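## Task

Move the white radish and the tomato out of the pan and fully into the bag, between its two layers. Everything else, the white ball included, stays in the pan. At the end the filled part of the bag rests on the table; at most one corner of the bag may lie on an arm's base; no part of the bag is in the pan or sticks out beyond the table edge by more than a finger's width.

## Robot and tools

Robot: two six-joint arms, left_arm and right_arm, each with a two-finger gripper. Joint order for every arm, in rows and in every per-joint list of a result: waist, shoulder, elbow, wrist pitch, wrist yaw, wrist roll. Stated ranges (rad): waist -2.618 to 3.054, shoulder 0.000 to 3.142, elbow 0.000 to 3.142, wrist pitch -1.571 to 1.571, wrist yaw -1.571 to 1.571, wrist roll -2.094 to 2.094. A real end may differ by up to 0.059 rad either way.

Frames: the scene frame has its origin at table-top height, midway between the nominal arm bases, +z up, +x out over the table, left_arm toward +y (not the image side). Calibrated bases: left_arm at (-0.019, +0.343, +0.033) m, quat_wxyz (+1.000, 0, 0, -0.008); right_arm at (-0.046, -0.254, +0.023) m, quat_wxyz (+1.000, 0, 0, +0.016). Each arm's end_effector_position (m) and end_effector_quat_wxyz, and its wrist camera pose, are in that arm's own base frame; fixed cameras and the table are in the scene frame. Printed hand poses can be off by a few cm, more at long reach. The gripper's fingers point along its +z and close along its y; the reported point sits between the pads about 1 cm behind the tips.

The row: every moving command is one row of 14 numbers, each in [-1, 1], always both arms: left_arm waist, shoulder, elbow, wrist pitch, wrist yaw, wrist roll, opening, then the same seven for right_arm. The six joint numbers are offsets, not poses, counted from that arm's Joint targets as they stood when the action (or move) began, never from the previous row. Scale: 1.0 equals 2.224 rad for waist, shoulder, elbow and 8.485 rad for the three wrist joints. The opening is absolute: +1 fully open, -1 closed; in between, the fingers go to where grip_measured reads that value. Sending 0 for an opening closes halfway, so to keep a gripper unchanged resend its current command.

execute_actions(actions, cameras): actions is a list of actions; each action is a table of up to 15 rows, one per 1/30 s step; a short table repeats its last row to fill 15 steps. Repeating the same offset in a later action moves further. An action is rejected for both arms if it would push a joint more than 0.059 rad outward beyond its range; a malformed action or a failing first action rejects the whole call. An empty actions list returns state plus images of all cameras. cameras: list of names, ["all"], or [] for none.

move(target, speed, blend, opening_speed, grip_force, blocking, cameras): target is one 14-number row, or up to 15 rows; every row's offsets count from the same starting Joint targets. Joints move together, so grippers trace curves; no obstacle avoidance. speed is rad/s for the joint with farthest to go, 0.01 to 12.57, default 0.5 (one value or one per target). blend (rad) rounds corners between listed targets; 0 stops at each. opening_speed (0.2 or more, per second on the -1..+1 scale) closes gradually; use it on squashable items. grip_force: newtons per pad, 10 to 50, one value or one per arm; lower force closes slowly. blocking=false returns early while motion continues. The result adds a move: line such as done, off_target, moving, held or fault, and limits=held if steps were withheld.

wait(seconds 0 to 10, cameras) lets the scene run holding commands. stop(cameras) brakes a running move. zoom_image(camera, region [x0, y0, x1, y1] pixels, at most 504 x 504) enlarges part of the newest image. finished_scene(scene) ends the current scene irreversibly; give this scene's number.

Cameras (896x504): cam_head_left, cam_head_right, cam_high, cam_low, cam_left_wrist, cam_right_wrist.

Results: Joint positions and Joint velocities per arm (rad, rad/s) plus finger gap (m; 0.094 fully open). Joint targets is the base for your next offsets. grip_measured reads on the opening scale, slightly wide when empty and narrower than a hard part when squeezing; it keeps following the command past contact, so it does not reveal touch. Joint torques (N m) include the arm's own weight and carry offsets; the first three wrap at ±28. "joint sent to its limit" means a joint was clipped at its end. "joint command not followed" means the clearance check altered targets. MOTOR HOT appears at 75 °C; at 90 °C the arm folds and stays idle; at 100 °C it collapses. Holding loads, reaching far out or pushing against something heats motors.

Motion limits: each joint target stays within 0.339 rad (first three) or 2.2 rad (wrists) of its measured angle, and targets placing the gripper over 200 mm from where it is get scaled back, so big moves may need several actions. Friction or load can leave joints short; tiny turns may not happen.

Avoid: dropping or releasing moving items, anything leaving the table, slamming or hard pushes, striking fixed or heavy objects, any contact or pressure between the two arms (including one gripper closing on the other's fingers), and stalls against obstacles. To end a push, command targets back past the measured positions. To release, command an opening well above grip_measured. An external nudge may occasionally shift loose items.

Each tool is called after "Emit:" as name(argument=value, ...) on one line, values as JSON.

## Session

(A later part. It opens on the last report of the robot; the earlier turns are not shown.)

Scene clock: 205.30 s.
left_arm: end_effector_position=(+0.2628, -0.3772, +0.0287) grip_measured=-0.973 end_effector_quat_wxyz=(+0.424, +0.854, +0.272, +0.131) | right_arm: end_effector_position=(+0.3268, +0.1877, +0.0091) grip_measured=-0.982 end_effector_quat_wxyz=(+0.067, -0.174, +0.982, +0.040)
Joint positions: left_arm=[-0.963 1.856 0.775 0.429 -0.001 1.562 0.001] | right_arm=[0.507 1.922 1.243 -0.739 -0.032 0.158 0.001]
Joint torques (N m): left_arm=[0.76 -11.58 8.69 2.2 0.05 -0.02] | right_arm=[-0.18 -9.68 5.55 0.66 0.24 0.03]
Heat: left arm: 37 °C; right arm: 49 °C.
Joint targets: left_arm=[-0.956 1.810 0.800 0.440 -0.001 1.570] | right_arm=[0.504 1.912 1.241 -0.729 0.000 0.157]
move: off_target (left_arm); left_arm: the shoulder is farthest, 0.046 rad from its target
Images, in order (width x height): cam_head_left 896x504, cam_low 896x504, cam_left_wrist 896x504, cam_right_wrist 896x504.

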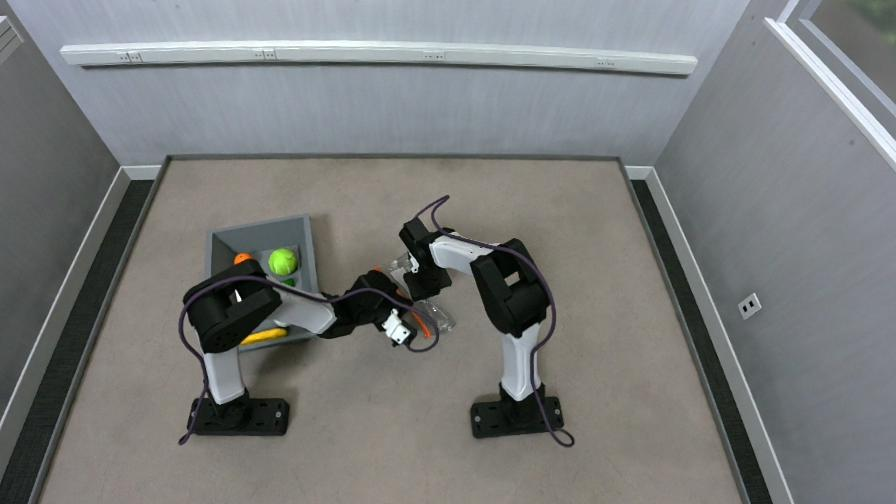

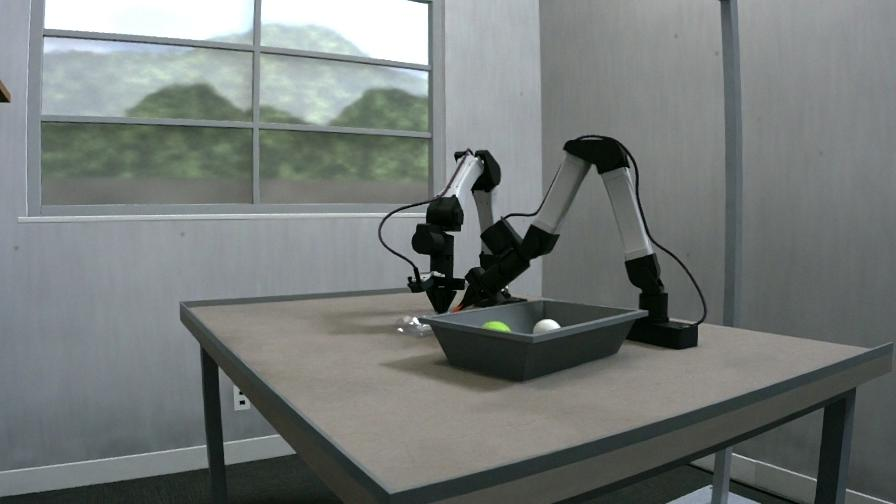

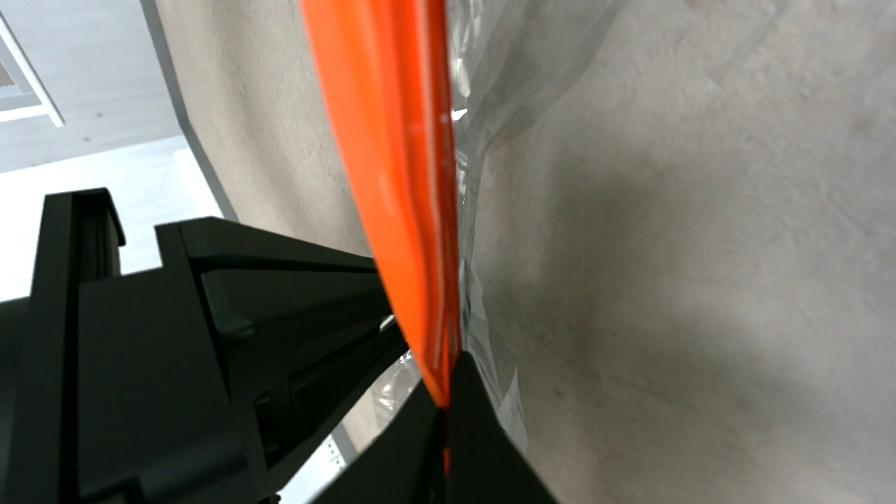

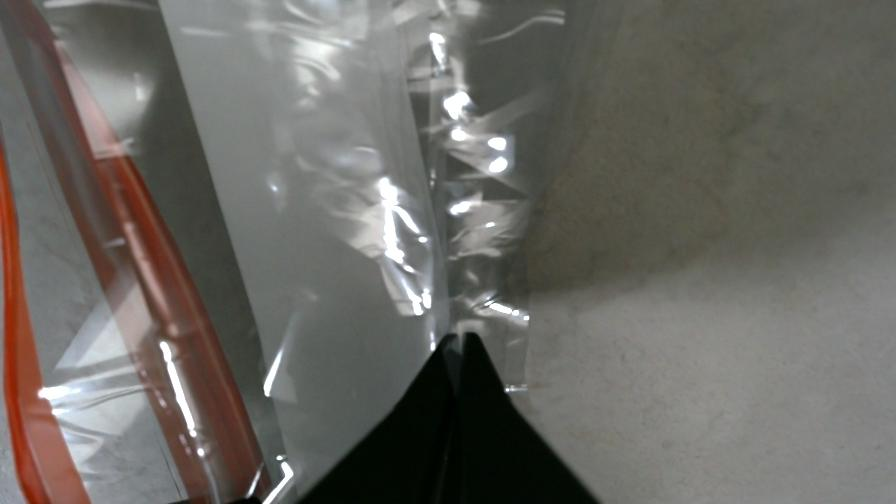

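Emit:
move(target=[[0, 0, 0, 0, 0, 0, -0.72, 0, 0, 0, 0, 0, 0, -1],[0, -0.031, -0.045, 0.0039, 0, 0, -0.72, 0, 0, 0, 0, 0, 0, -1],[0, -0.031, -0.045, 0.0039, 0, 0, -1, 0, 0, 0, 0, 0, 0, -1]], speed=0.2, opening_speed=0.6, cameras=["cam_left_wrist", "cam_right_wrist"])

Emit:
zoom_image(camera="cam_right_wrist", region=[0, 150, 480, 504])

Scene clock: 208.20 s.
left_arm: end_effector_position=(+0.2575, -0.3696, +0.0508) grip_measured=-0.985 end_effector_quat_wxyz=(+0.450, +0.840, +0.268, +0.140) | right_arm: end_effector_position=(+0.3288, +0.1844, +0.0090) grip_measured=-0.982 end_effector_quat_wxyz=(+0.071, -0.173, +0.982, +0.029)
Joint positions: left_arm=[-0.963 1.767 0.71 0.468 -0.001 1.562 0.001] | right_arm=[0.507 1.922 1.243 -0.739 -0.01 0.158 0.001]
Joint torques (N m): left_arm=[0.79 -9.51 5.45 2.22 0.04 -0.02] | right_arm=[-0.2 -9.66 5.59 0.66 0.07 0.03]
Heat: left arm: 37 °C; right arm: 49 °C.
Joint targets: left_arm=[-0.956 1.741 0.700 0.473 -0.001 1.570] | right_arm=[0.504 1.912 1.241 -0.729 0.000 0.156]
move: done
Images, in order (width x height): cam_left_wrist 896x504, cam_right_wrist 896x504.

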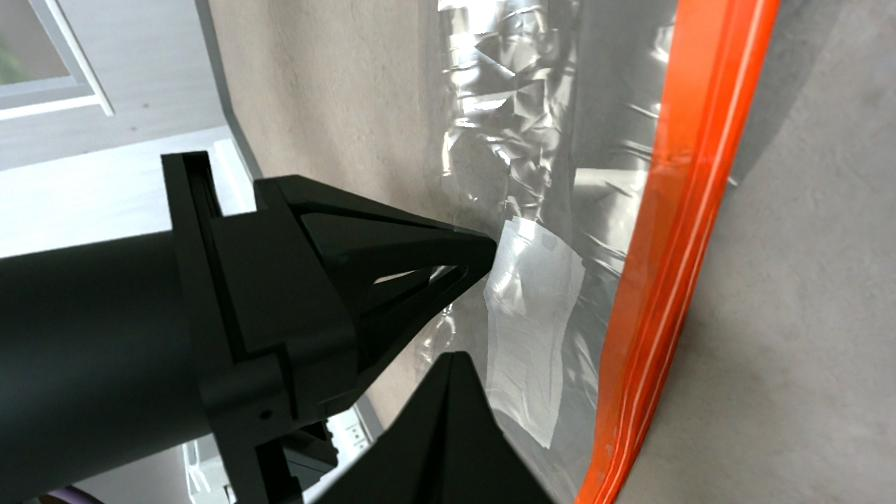

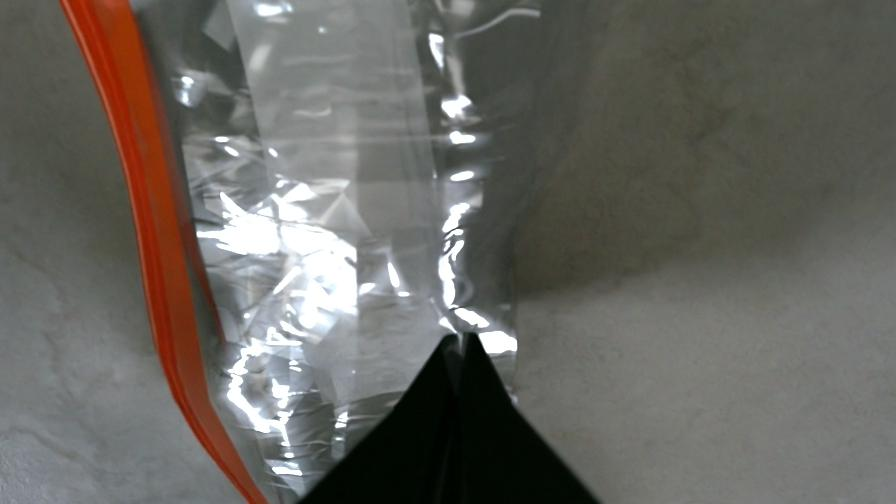

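Scaled by 1.050 from the camera's 896x504 image, which has a finer 1280x720 frame.

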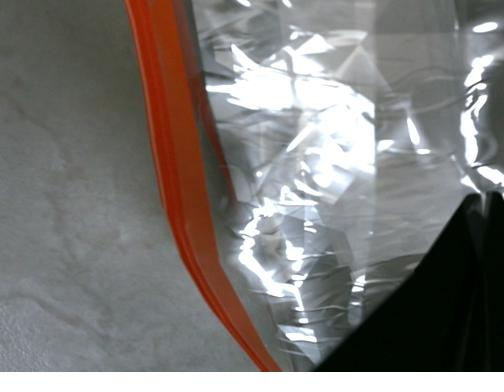

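Emit:
move(target=[[0, -0.027, -0.0948, 0.014, 0, 0, -0.1, 0, 0, 0, 0, 0, 0, -1],[0, 0.0692, -0.0899, 0.0326, 0, 0, -0.1, 0, 0, 0, 0, 0, 0, -1]], speed=0.3, blend=0.02, cameras=["cam_left_wrist", "cam_right_wrist"])

Emit:
zoom_image(camera="cam_left_wrist", region=[360, 100, 700, 460])

Emit:
zoom_image(camera="cam_right_wrist", region=[60, 150, 480, 504])

Scene clock: 210.87 s.
left_arm: end_effector_position=(+0.2346, -0.3368, -0.0016) grip_measured=-0.102 end_effector_quat_wxyz=(+0.448, +0.842, +0.268, +0.139) | right_arm: end_effector_position=(+0.3292, +0.1842, +0.0090) grip_measured=-0.982 end_effector_quat_wxyz=(+0.071, -0.173, +0.982, +0.029)
Joint positions: left_arm=[-0.963 1.87 0.498 0.777 -0.001 1.562 0.042] | right_arm=[0.506 1.922 1.243 -0.738 -0.008 0.158 0.001]
Joint torques (N m): left_arm=[0.77 -4.93 4.89 1.85 0.03 -0.02] | right_arm=[-0.16 -9.7 5.56 0.65 0.06 0.03]
Heat: left arm: 37 °C; right arm: 49 °C.
Joint targets: left_arm=[-0.956 1.895 0.500 0.750 -0.001 1.570] | right_arm=[0.504 1.912 1.241 -0.729 0.000 0.156]
move: done
Images, in order (width x height): cam_left_wrist 896x504, cam_right_wrist 896x504.

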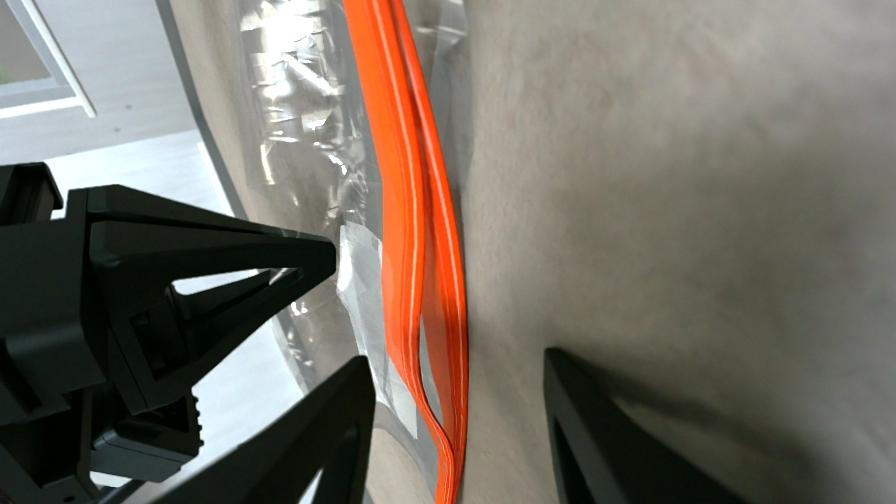

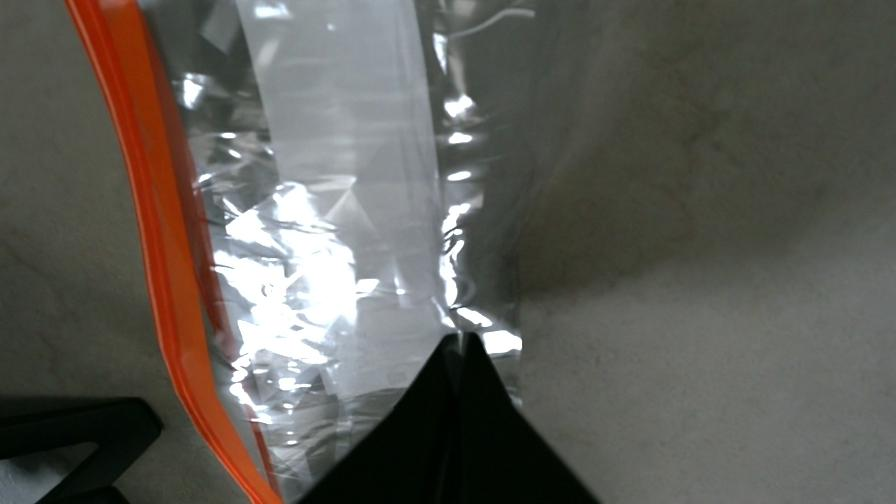

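Scaled by 1.400 from the camera's 896x504 image, which has a finer 1280x720 frame.

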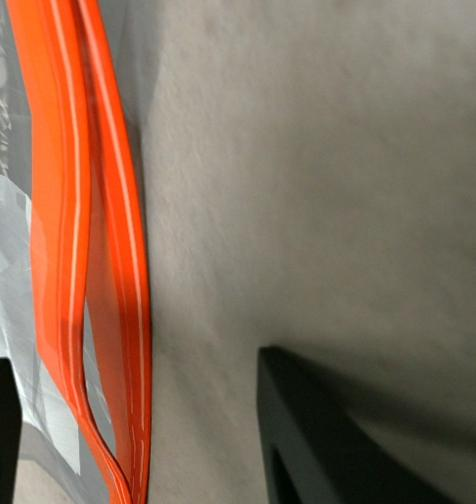

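Scaled by 1.200 from the camera's 896x504 image, which has a finer 1280x720 frame.

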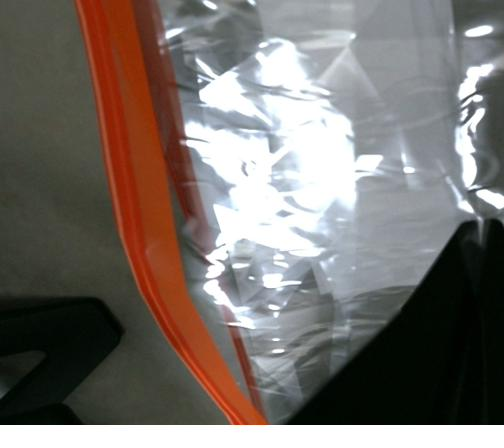

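Emit:
move(target=[0, 0.0459, 0.0836, -0.0059, 0, 0, -0.1, 0, 0, 0, 0, 0, 0, -1], speed=0.12, cameras=["cam_left_wrist", "cam_right_wrist"])

Emit:
zoom_image(camera="cam_left_wrist", region=[360, 100, 700, 460])

Emit:
zoom_image(camera="cam_right_wrist", region=[60, 150, 480, 504])

Scene clock: 213.33 s.
left_arm: end_effector_position=(+0.2596, -0.3726, +0.0002) grip_measured=-0.102 end_effector_quat_wxyz=(+0.455, +0.838, +0.267, +0.141) | right_arm: end_effector_position=(+0.3292, +0.1842, +0.0090) grip_measured=-0.982 end_effector_quat_wxyz=(+0.071, -0.173, +0.982, +0.029)
Joint positions: left_arm=[-0.963 1.976 0.671 0.727 -0.001 1.562 0.042] | right_arm=[0.506 1.922 1.243 -0.738 -0.008 0.158 0.001]
Joint torques (N m): left_arm=[0.72 -6.49 6.6 1.86 0.04 -0.03] | right_arm=[-0.16 -9.66 5.56 0.65 0.06 0.02]
Heat: left arm: 37 °C; right arm: 49 °C.
Joint targets: left_arm=[-0.956 1.997 0.686 0.699 -0.001 1.570] | right_arm=[0.504 1.912 1.241 -0.729 0.000 0.156]
move: done
Images, in order (width x height): cam_left_wrist 896x504, cam_right_wrist 896x504.

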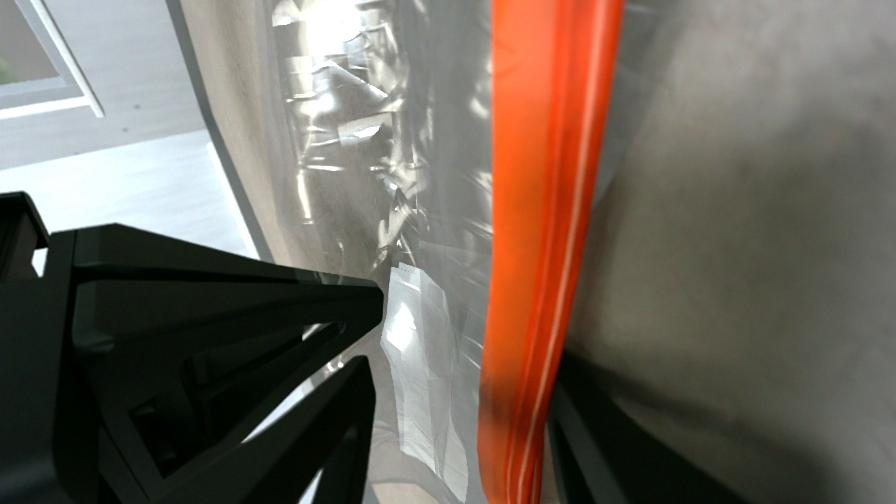

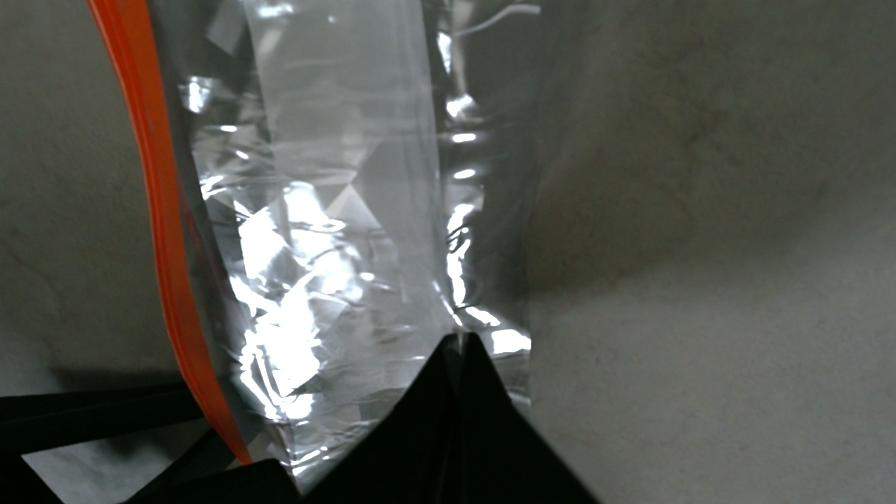

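Scaled by 1.400 from the camera's 896x504 image, which has a finer 1280x720 frame.

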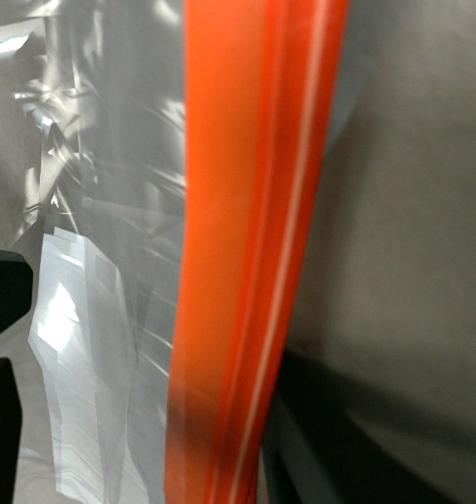

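Scaled by 1.200 from the camera's 896x504 image, which has a finer 1280x720 frame.

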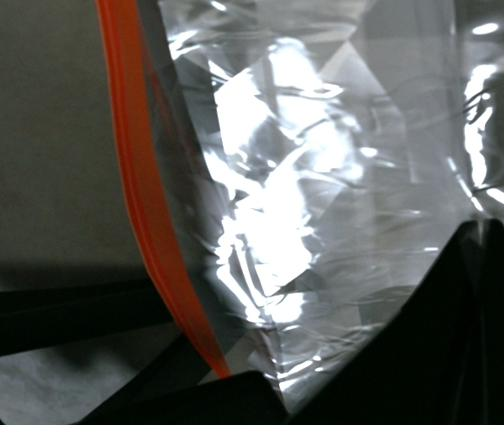

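Emit:
move(target=[[0, 0, 0, 0, 0, 0, -1, 0, 0, 0, 0, 0, 0, -1],[0, -0.06, 0.0, -0.015, 0, 0, -1, 0, 0, 0, 0, 0, 0, -1]], speed=0.12, opening_speed=0.5, cameras=["cam_left_wrist", "cam_right_wrist"])

Emit:
zoom_image(camera="cam_left_wrist", region=[360, 100, 700, 460])

Emit:
zoom_image(camera="cam_right_wrist", region=[0, 100, 480, 504])

Scene clock: 217.43 s.
left_arm: end_effector_position=(+0.2539, -0.3644, +0.0094) grip_measured=-0.984 end_effector_quat_wxyz=(+0.434, +0.849, +0.271, +0.134) | right_arm: end_effector_position=(+0.3292, +0.1842, +0.0090) grip_measured=-0.982 end_effector_quat_wxyz=(+0.071, -0.173, +0.982, +0.029)
Joint positions: left_arm=[-0.963 1.888 0.671 0.589 -0.001 1.562 0.001] | right_arm=[0.506 1.922 1.243 -0.738 -0.008 0.158 0.001]
Joint torques (N m): left_arm=[0.76 -9.7 7.05 1.94 0.05 -0.02] | right_arm=[-0.17 -9.7 5.55 0.64 0.06 0.03]
Heat: left arm: 37 °C; right arm: 49 °C.
Joint targets: left_arm=[-0.956 1.863 0.686 0.572 -0.001 1.570] | right_arm=[0.504 1.912 1.241 -0.729 0.000 0.156]
move: done
Images, in order (width x height): cam_left_wrist 896x504, cam_right_wrist 896x504.

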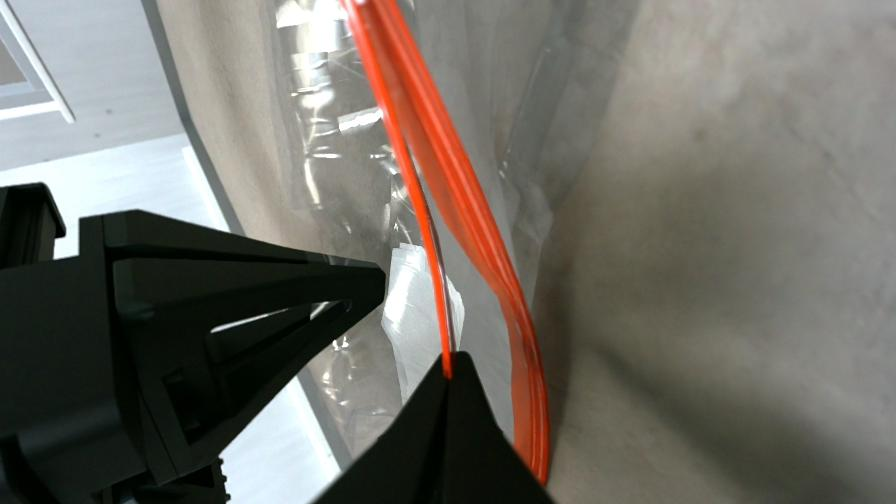

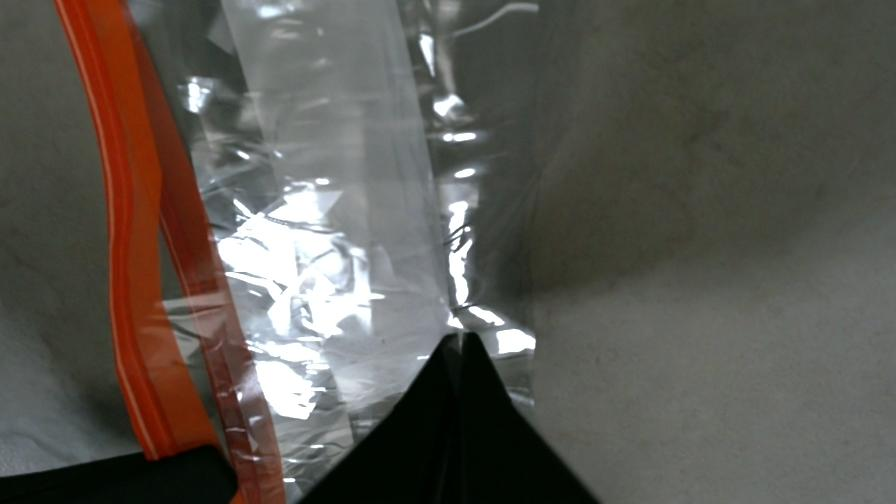

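Scaled by 1.400 from the camera's 896x504 image, which has a finer 1280x720 frame.

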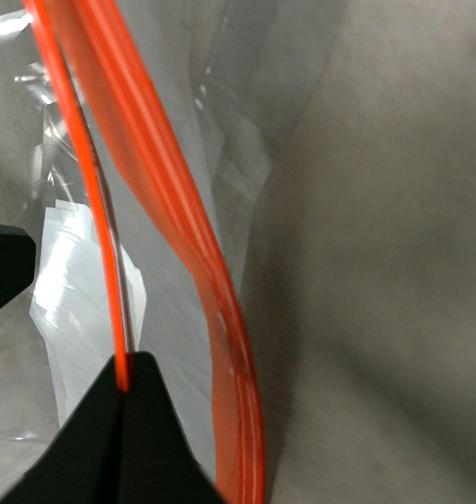

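Scaled by 1.050 from the camera's 896x504 image, which has a finer 1280x720 frame.

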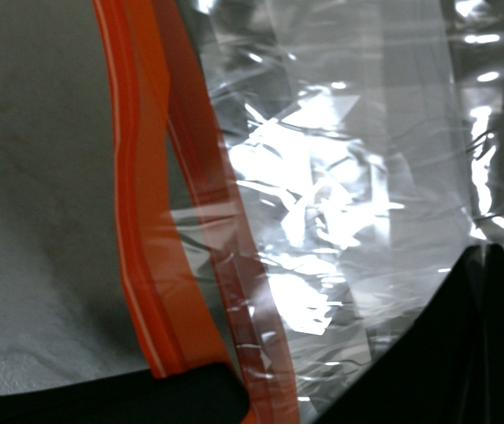

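Emit:
move(target=[[0, 0, 0, 0, 0, 0, -1, 0, 0, 0, 0, 0, 0, -0.4],[0, 0, 0, 0, 0, 0, -1, 0, -0.12, 0.08, -0.04, 0, 0, -0.4]], speed=0.4, opening_speed=0.6, cameras=["cam_left_wrist", "cam_right_wrist"])

Scene clock: 220.60 s.
left_arm: end_effector_position=(+0.2539, -0.3644, +0.0093) grip_measured=-0.984 end_effector_quat_wxyz=(+0.433, +0.849, +0.271, +0.134) | right_arm: end_effector_position=(+0.3098, +0.1734, +0.1251) grip_measured=-0.401 end_effector_quat_wxyz=(+0.106, -0.173, +0.978, +0.041)
Joint positions: left_arm=[-0.963 1.888 0.671 0.588 -0.001 1.562 0.001] | right_arm=[0.506 1.673 1.396 -1.066 -0.008 0.158 0.028]
Joint torques (N m): left_arm=[0.8 -9.69 7.09 1.95 0.03 -0.01] | right_arm=[-0.17 -9.69 8.59 0.6 0.06 0.03]
Heat: left arm: 37 °C; right arm: 49 °C.
Joint targets: left_arm=[-0.956 1.863 0.686 0.572 -0.001 1.570] | right_arm=[0.504 1.645 1.418 -1.069 0.000 0.156]
move: done
Images, in order (width x height): cam_left_wrist 896x504, cam_right_wrist 896x504.

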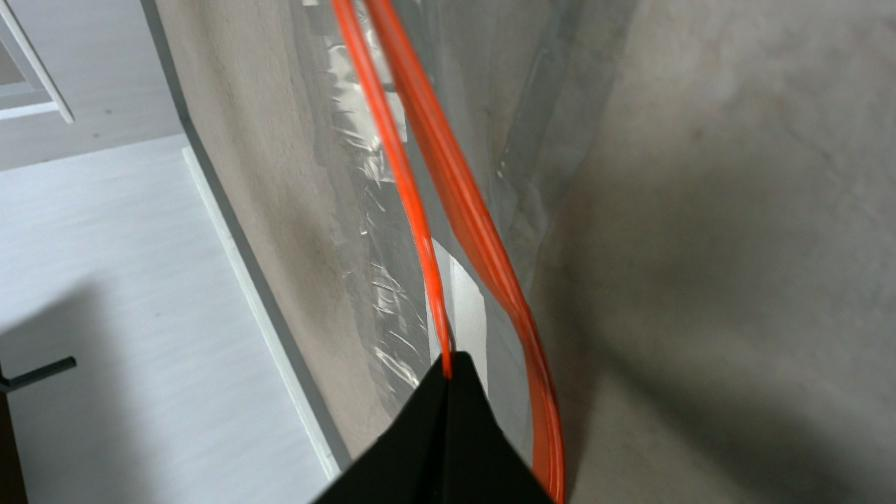

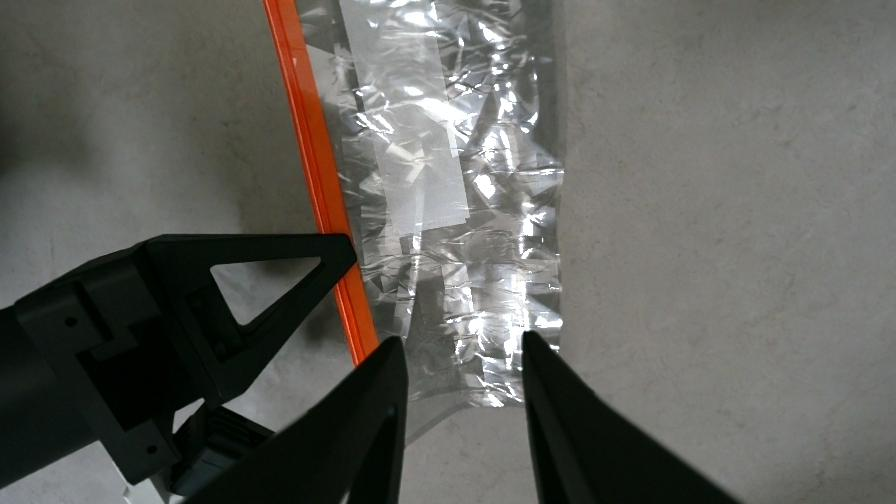

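Emit:
move(target=[0, -0.18, -0.0, -0.0239, 0, 0, -1, 0, 0, 0, 0, 0, 0, -0.4], speed=0.3, cameras=["cam_left_wrist", "cam_right_wrist", "cam_low", "cam_head_left"])

Emit:
zoom_image(camera="cam_low", region=[350, 200, 600, 370])

Emit:
zoom_image(camera="cam_head_left", region=[300, 200, 500, 370])

Scene clock: 223.03 s.
left_arm: end_effector_position=(+0.2485, -0.3566, +0.1388) grip_measured=-0.984 end_effector_quat_wxyz=(+0.518, +0.800, +0.255, +0.161) | right_arm: end_effector_position=(+0.3097, +0.1734, +0.1250) grip_measured=-0.401 end_effector_quat_wxyz=(+0.106, -0.173, +0.978, +0.041)
Joint positions: left_arm=[-0.963 1.479 0.671 0.385 -0.001 1.562 0.001] | right_arm=[0.506 1.673 1.396 -1.066 -0.008 0.158 0.028]
Joint torques (N m): left_arm=[0.77 -7.09 9.13 2.14 0.03 -0.02] | right_arm=[-0.17 -9.68 8.58 0.67 0.06 0.02]
Heat: left arm: 37 °C; right arm: 49 °C.
Joint targets: left_arm=[-0.956 1.463 0.686 0.369 -0.001 1.570] | right_arm=[0.504 1.645 1.418 -1.069 0.000 0.156]
move: done
Images, in order (width x height): cam_head_left 896x504, cam_low 896x504, cam_left_wrist 896x504, cam_right_wrist 896x504.

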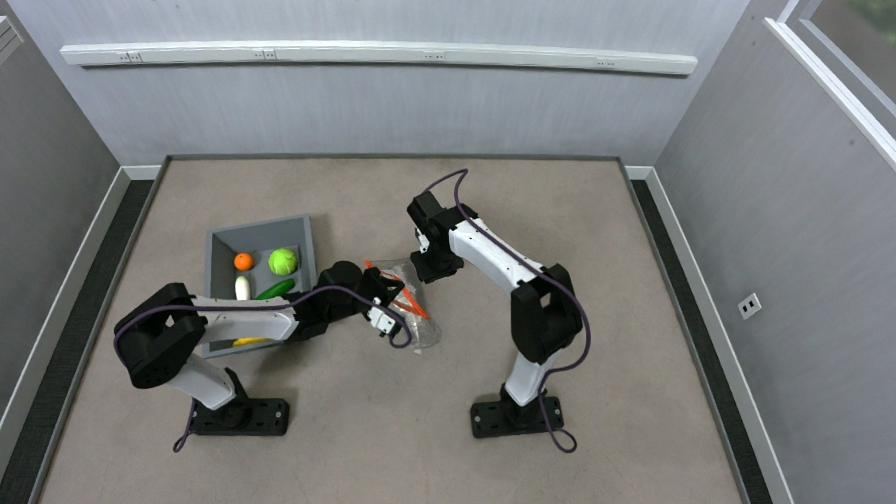

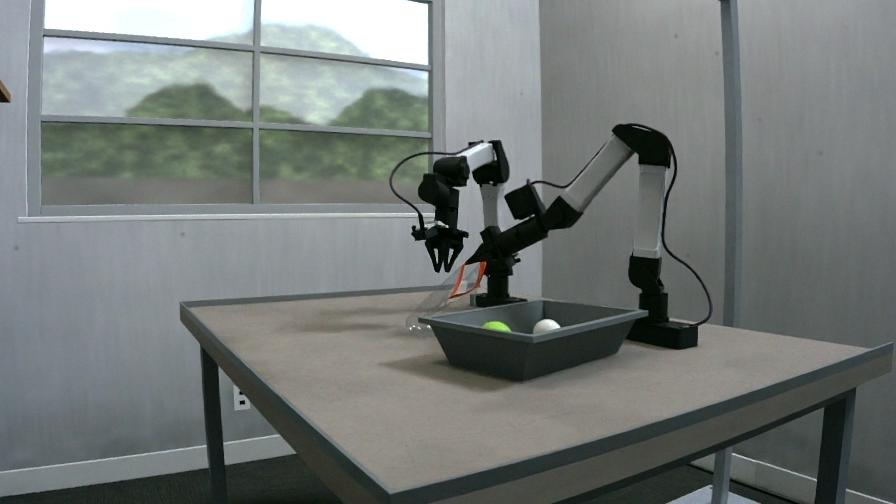

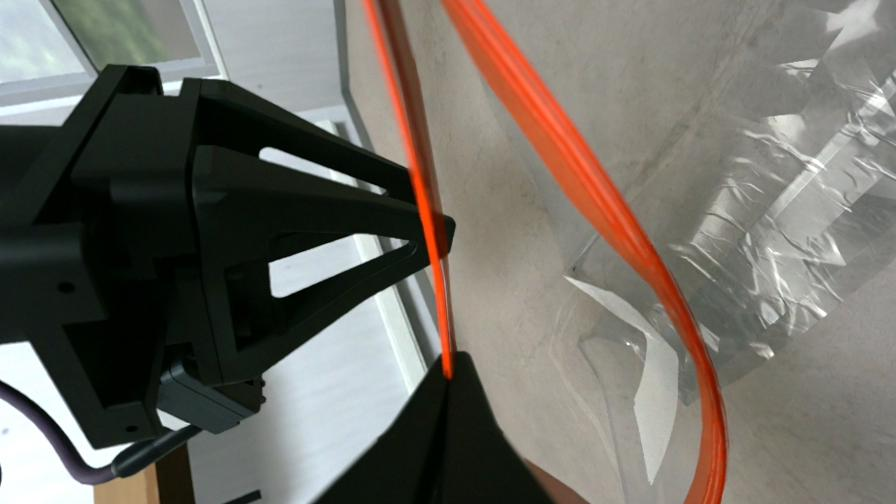

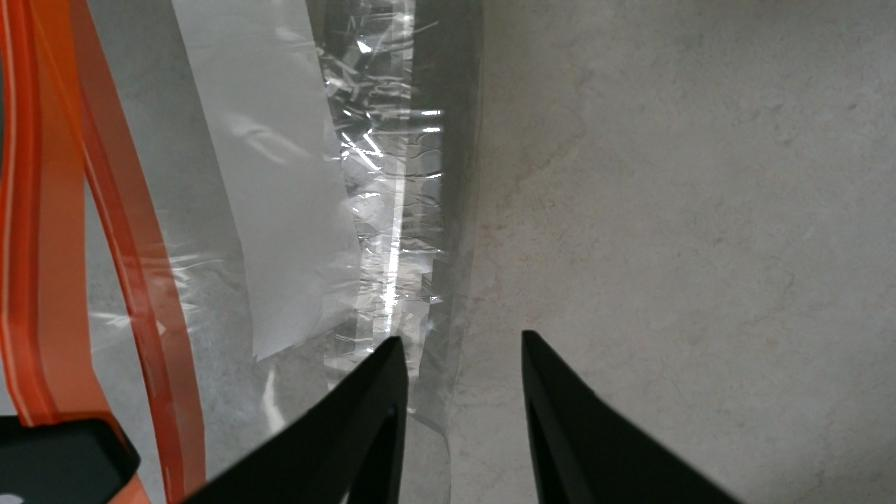

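Scaled by 2.016 from the camera's 896x504 image, which has a finer 1280x720 frame.

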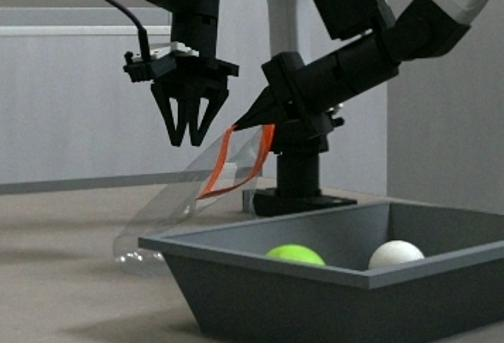

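Scaled by 2.520 from the camera's 896x504 image, which has a finer 1280x720 frame.

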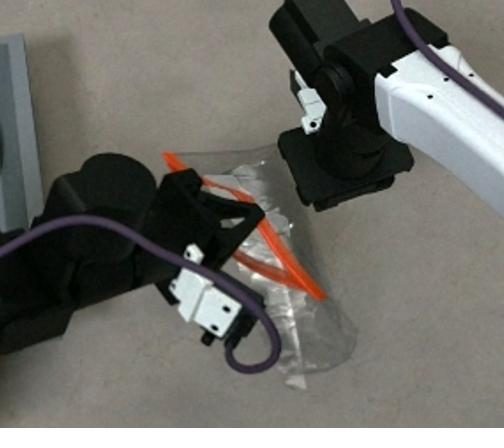

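Emit:
move(target=[[0, 0, 0, 0, 0, 0, -1, 0.0027, -0.0367, 0.0491, -0.0112, 0, 0, 0.1],[0, 0, 0, 0, 0, 0, -1, 0.0653, 0.1035, 0.2196, -0.025, 0, 0.017, 0.1]], speed=0.5, blend=0.05, cameras=["cam_left_wrist", "cam_right_wrist", "cam_low"])

Scene clock: 226.20 s.
left_arm: end_effector_position=(+0.2484, -0.3566, +0.1387) grip_measured=-0.984 end_effector_quat_wxyz=(+0.518, +0.800, +0.255, +0.161) | right_arm: end_effector_position=(+0.3305, +0.2513, +0.1937) grip_measured=+0.099 end_effector_quat_wxyz=(+0.135, -0.175, +0.973, +0.073)
Joint positions: left_arm=[-0.963 1.479 0.671 0.385 -0.001 1.562 0.001] | right_arm=[0.647 1.863 1.878 -1.278 -0.007 0.293 0.052]
Joint torques (N m): left_arm=[0.76 -7.12 9.16 2.14 0.04 -0.03] | right_arm=[0.36 -7.72 9.09 0.8 0.06 0.13]
Heat: left arm: 38 °C; right arm: 48 °C.
Joint targets: left_arm=[-0.956 1.463 0.686 0.369 -0.001 1.570] | right_arm=[0.650 1.875 1.907 -1.281 0.000 0.301]
move: done
Images, in order (width x height): cam_low 896x504, cam_left_wrist 896x504, cam_right_wrist 896x504.

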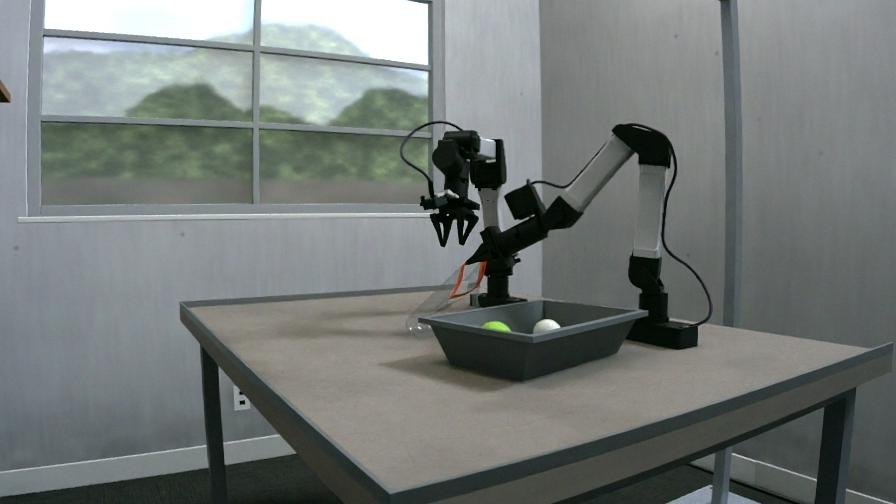

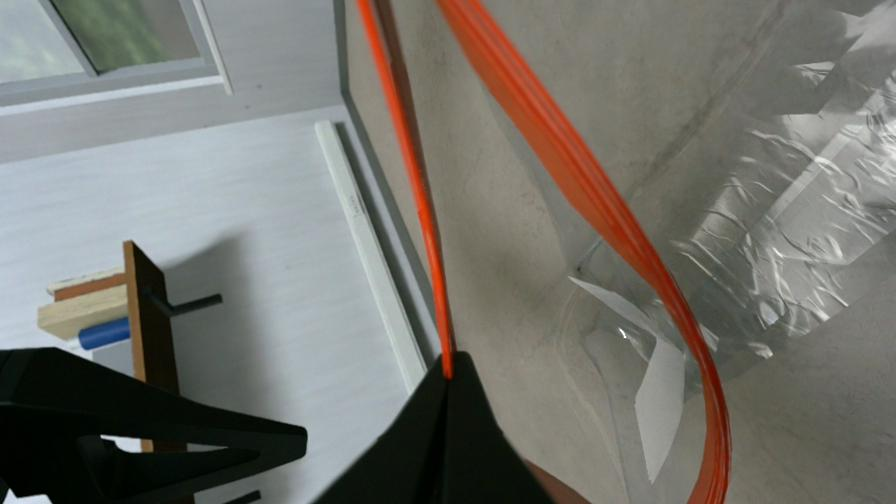

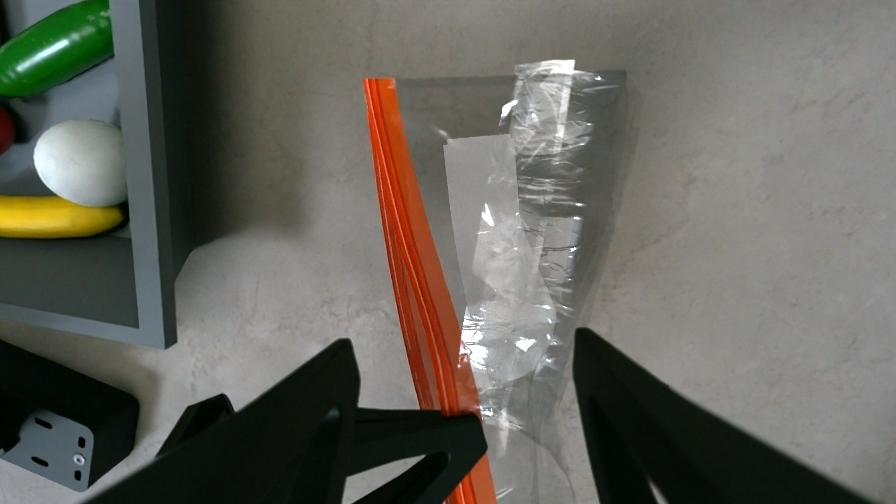

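Emit:
move(target=[0, 0, 0, 0, 0, 0, -1, 0.0063, 0.0777, 0.062, 0, 0, -0.01, 0.1], speed=0.3, cameras=["cam_right_wrist"])

Scene clock: 228.80 s.
left_arm: end_effector_position=(+0.2484, -0.3566, +0.1387) grip_measured=-0.984 end_effector_quat_wxyz=(+0.518, +0.800, +0.255, +0.161) | right_arm: end_effector_position=(+0.3553, +0.2764, +0.1656) grip_measured=+0.099 end_effector_quat_wxyz=(+0.119, -0.214, +0.968, +0.060)
Joint positions: left_arm=[-0.963 1.479 0.671 0.385 -0.001 1.562 0.001] | right_arm=[0.658 2.036 2.016 -1.283 -0.007 0.224 0.052]
Joint torques (N m): left_arm=[0.77 -7.1 9.11 2.15 0.04 -0.01] | right_arm=[0.58 -9.13 9.05 0.79 0.05 -0.06]
Heat: left arm: 38 °C; right arm: 47 °C.
Joint targets: left_arm=[-0.956 1.463 0.686 0.369 -0.001 1.570] | right_arm=[0.664 2.048 2.045 -1.281 0.000 0.216]
move: done
Images, in order (width x height): cam_right_wrist 896x504.

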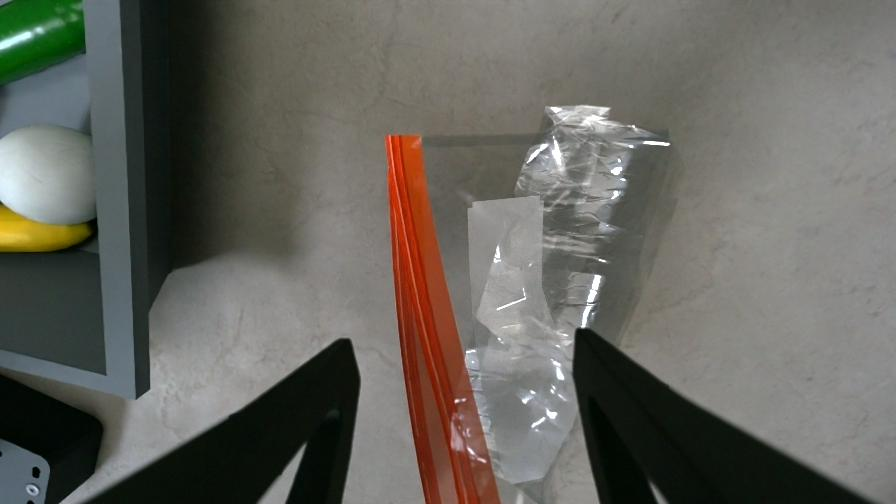

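Emit:
move(target=[[0, 0, 0, 0, 0, 0, -1, 0.0077, 0, 0, 0, 0, 0, 0.1],[0, 0, 0, 0, 0, 0, -1, 0.0077, 0.0625, 0.0083, -0.0033, 0, 0, 0.1]], speed=0.2, blend=0.01, cameras=["cam_right_wrist", "cam_left_wrist"])

Scene clock: 230.43 s.
left_arm: end_effector_position=(+0.2484, -0.3566, +0.1387) grip_measured=-0.984 end_effector_quat_wxyz=(+0.518, +0.800, +0.255, +0.161) | right_arm: end_effector_position=(+0.3516, +0.2841, +0.1098) grip_measured=+0.099 end_effector_quat_wxyz=(+0.055, -0.225, +0.972, +0.031)
Joint positions: left_arm=[-0.963 1.479 0.671 0.385 -0.001 1.562 0.001] | right_arm=[0.677 2.175 2.034 -1.304 -0.007 0.223 0.052]
Joint torques (N m): left_arm=[0.72 -7.12 9.1 2.15 0.03 -0.02] | right_arm=[0.42 -9.96 9.02 0.47 0.05 -0.04]
Heat: left arm: 38 °C; right arm: 47 °C.
Joint targets: left_arm=[-0.956 1.463 0.686 0.369 -0.001 1.570] | right_arm=[0.681 2.187 2.063 -1.309 0.000 0.216]
move: done; blend cut to 0.0086 rad at target 1
Images, in order (width x height): cam_left_wrist 896x504, cam_right_wrist 896x504.

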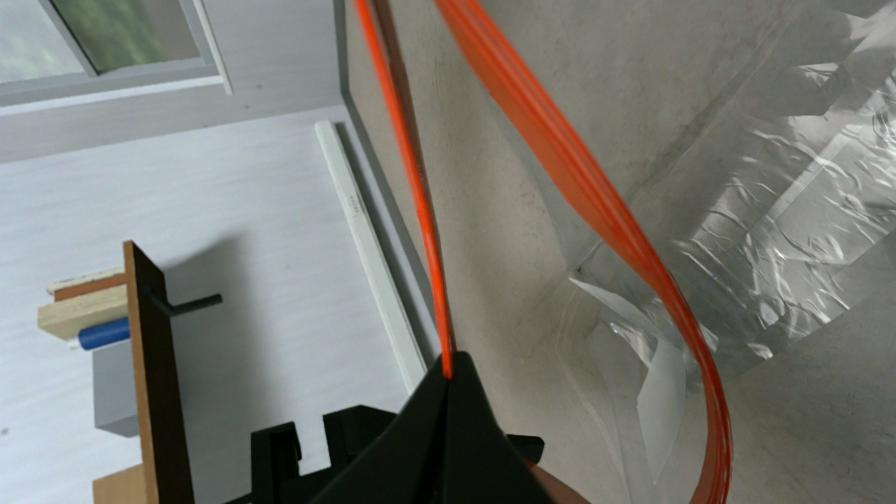

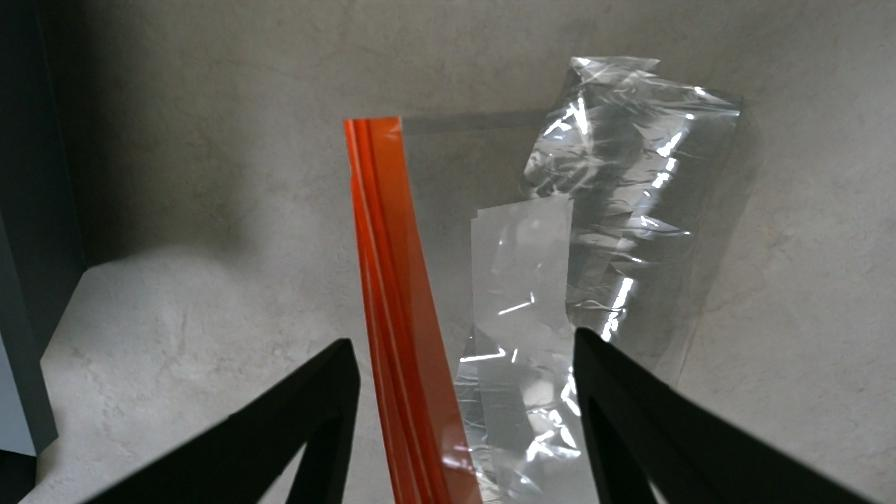

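Emit:
move(target=[[0, 0, 0, 0, 0, 0, -1, 0.0163, -0.0464, -0.0754, 0.0056, 0, 0.0062, -0.05],[0, 0, 0, 0, 0, 0, -1, 0.0163, -0.0481, -0.1475, 0.0261, 0, 0.0062, -0.05]], speed=0.2, cameras=["cam_right_wrist", "cam_left_wrist"])

Scene clock: 234.03 s.
left_arm: end_effector_position=(+0.2472, -0.3556, +0.1353) grip_measured=-0.984 end_effector_quat_wxyz=(+0.513, +0.804, +0.256, +0.158) | right_arm: end_effector_position=(+0.3257, +0.2813, +0.0508) grip_measured=-0.049 end_effector_quat_wxyz=(+0.034, -0.220, +0.975, +0.022)
Joint positions: left_arm=[-0.963 1.479 0.671 0.37 0.001 1.562 0.001] | right_arm=[0.71 2.134 1.74 -1.095 -0.007 0.266 0.045]
Joint torques (N m): left_arm=[0.75 -7.1 9.11 2.31 0.02 -0.03] | right_arm=[0.77 -15.47 5.68 0.53 0.05 0.07]
Heat: left arm: 39 °C; right arm: 49 °C.
Joint targets: left_arm=[-0.956 1.463 0.686 0.369 -0.001 1.570] | right_arm=[0.717 2.080 1.735 -1.087 0.000 0.268]
move: off_target (right_arm); right_arm: the shoulder is farthest, 0.054 rad from its target
Images, in order (width x height): cam_left_wrist 896x504, cam_right_wrist 896x504.

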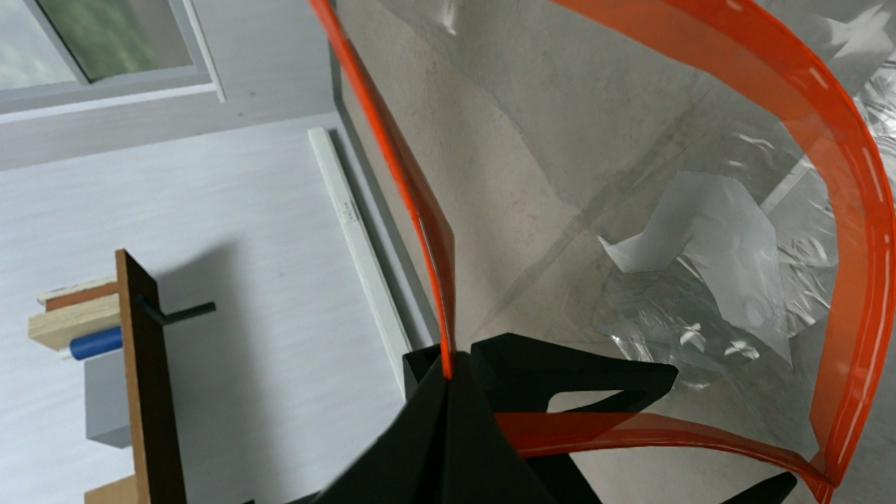

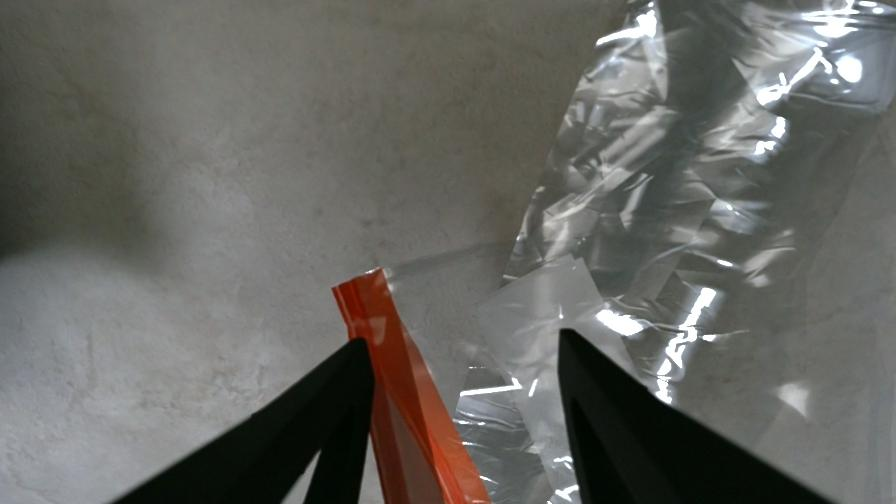

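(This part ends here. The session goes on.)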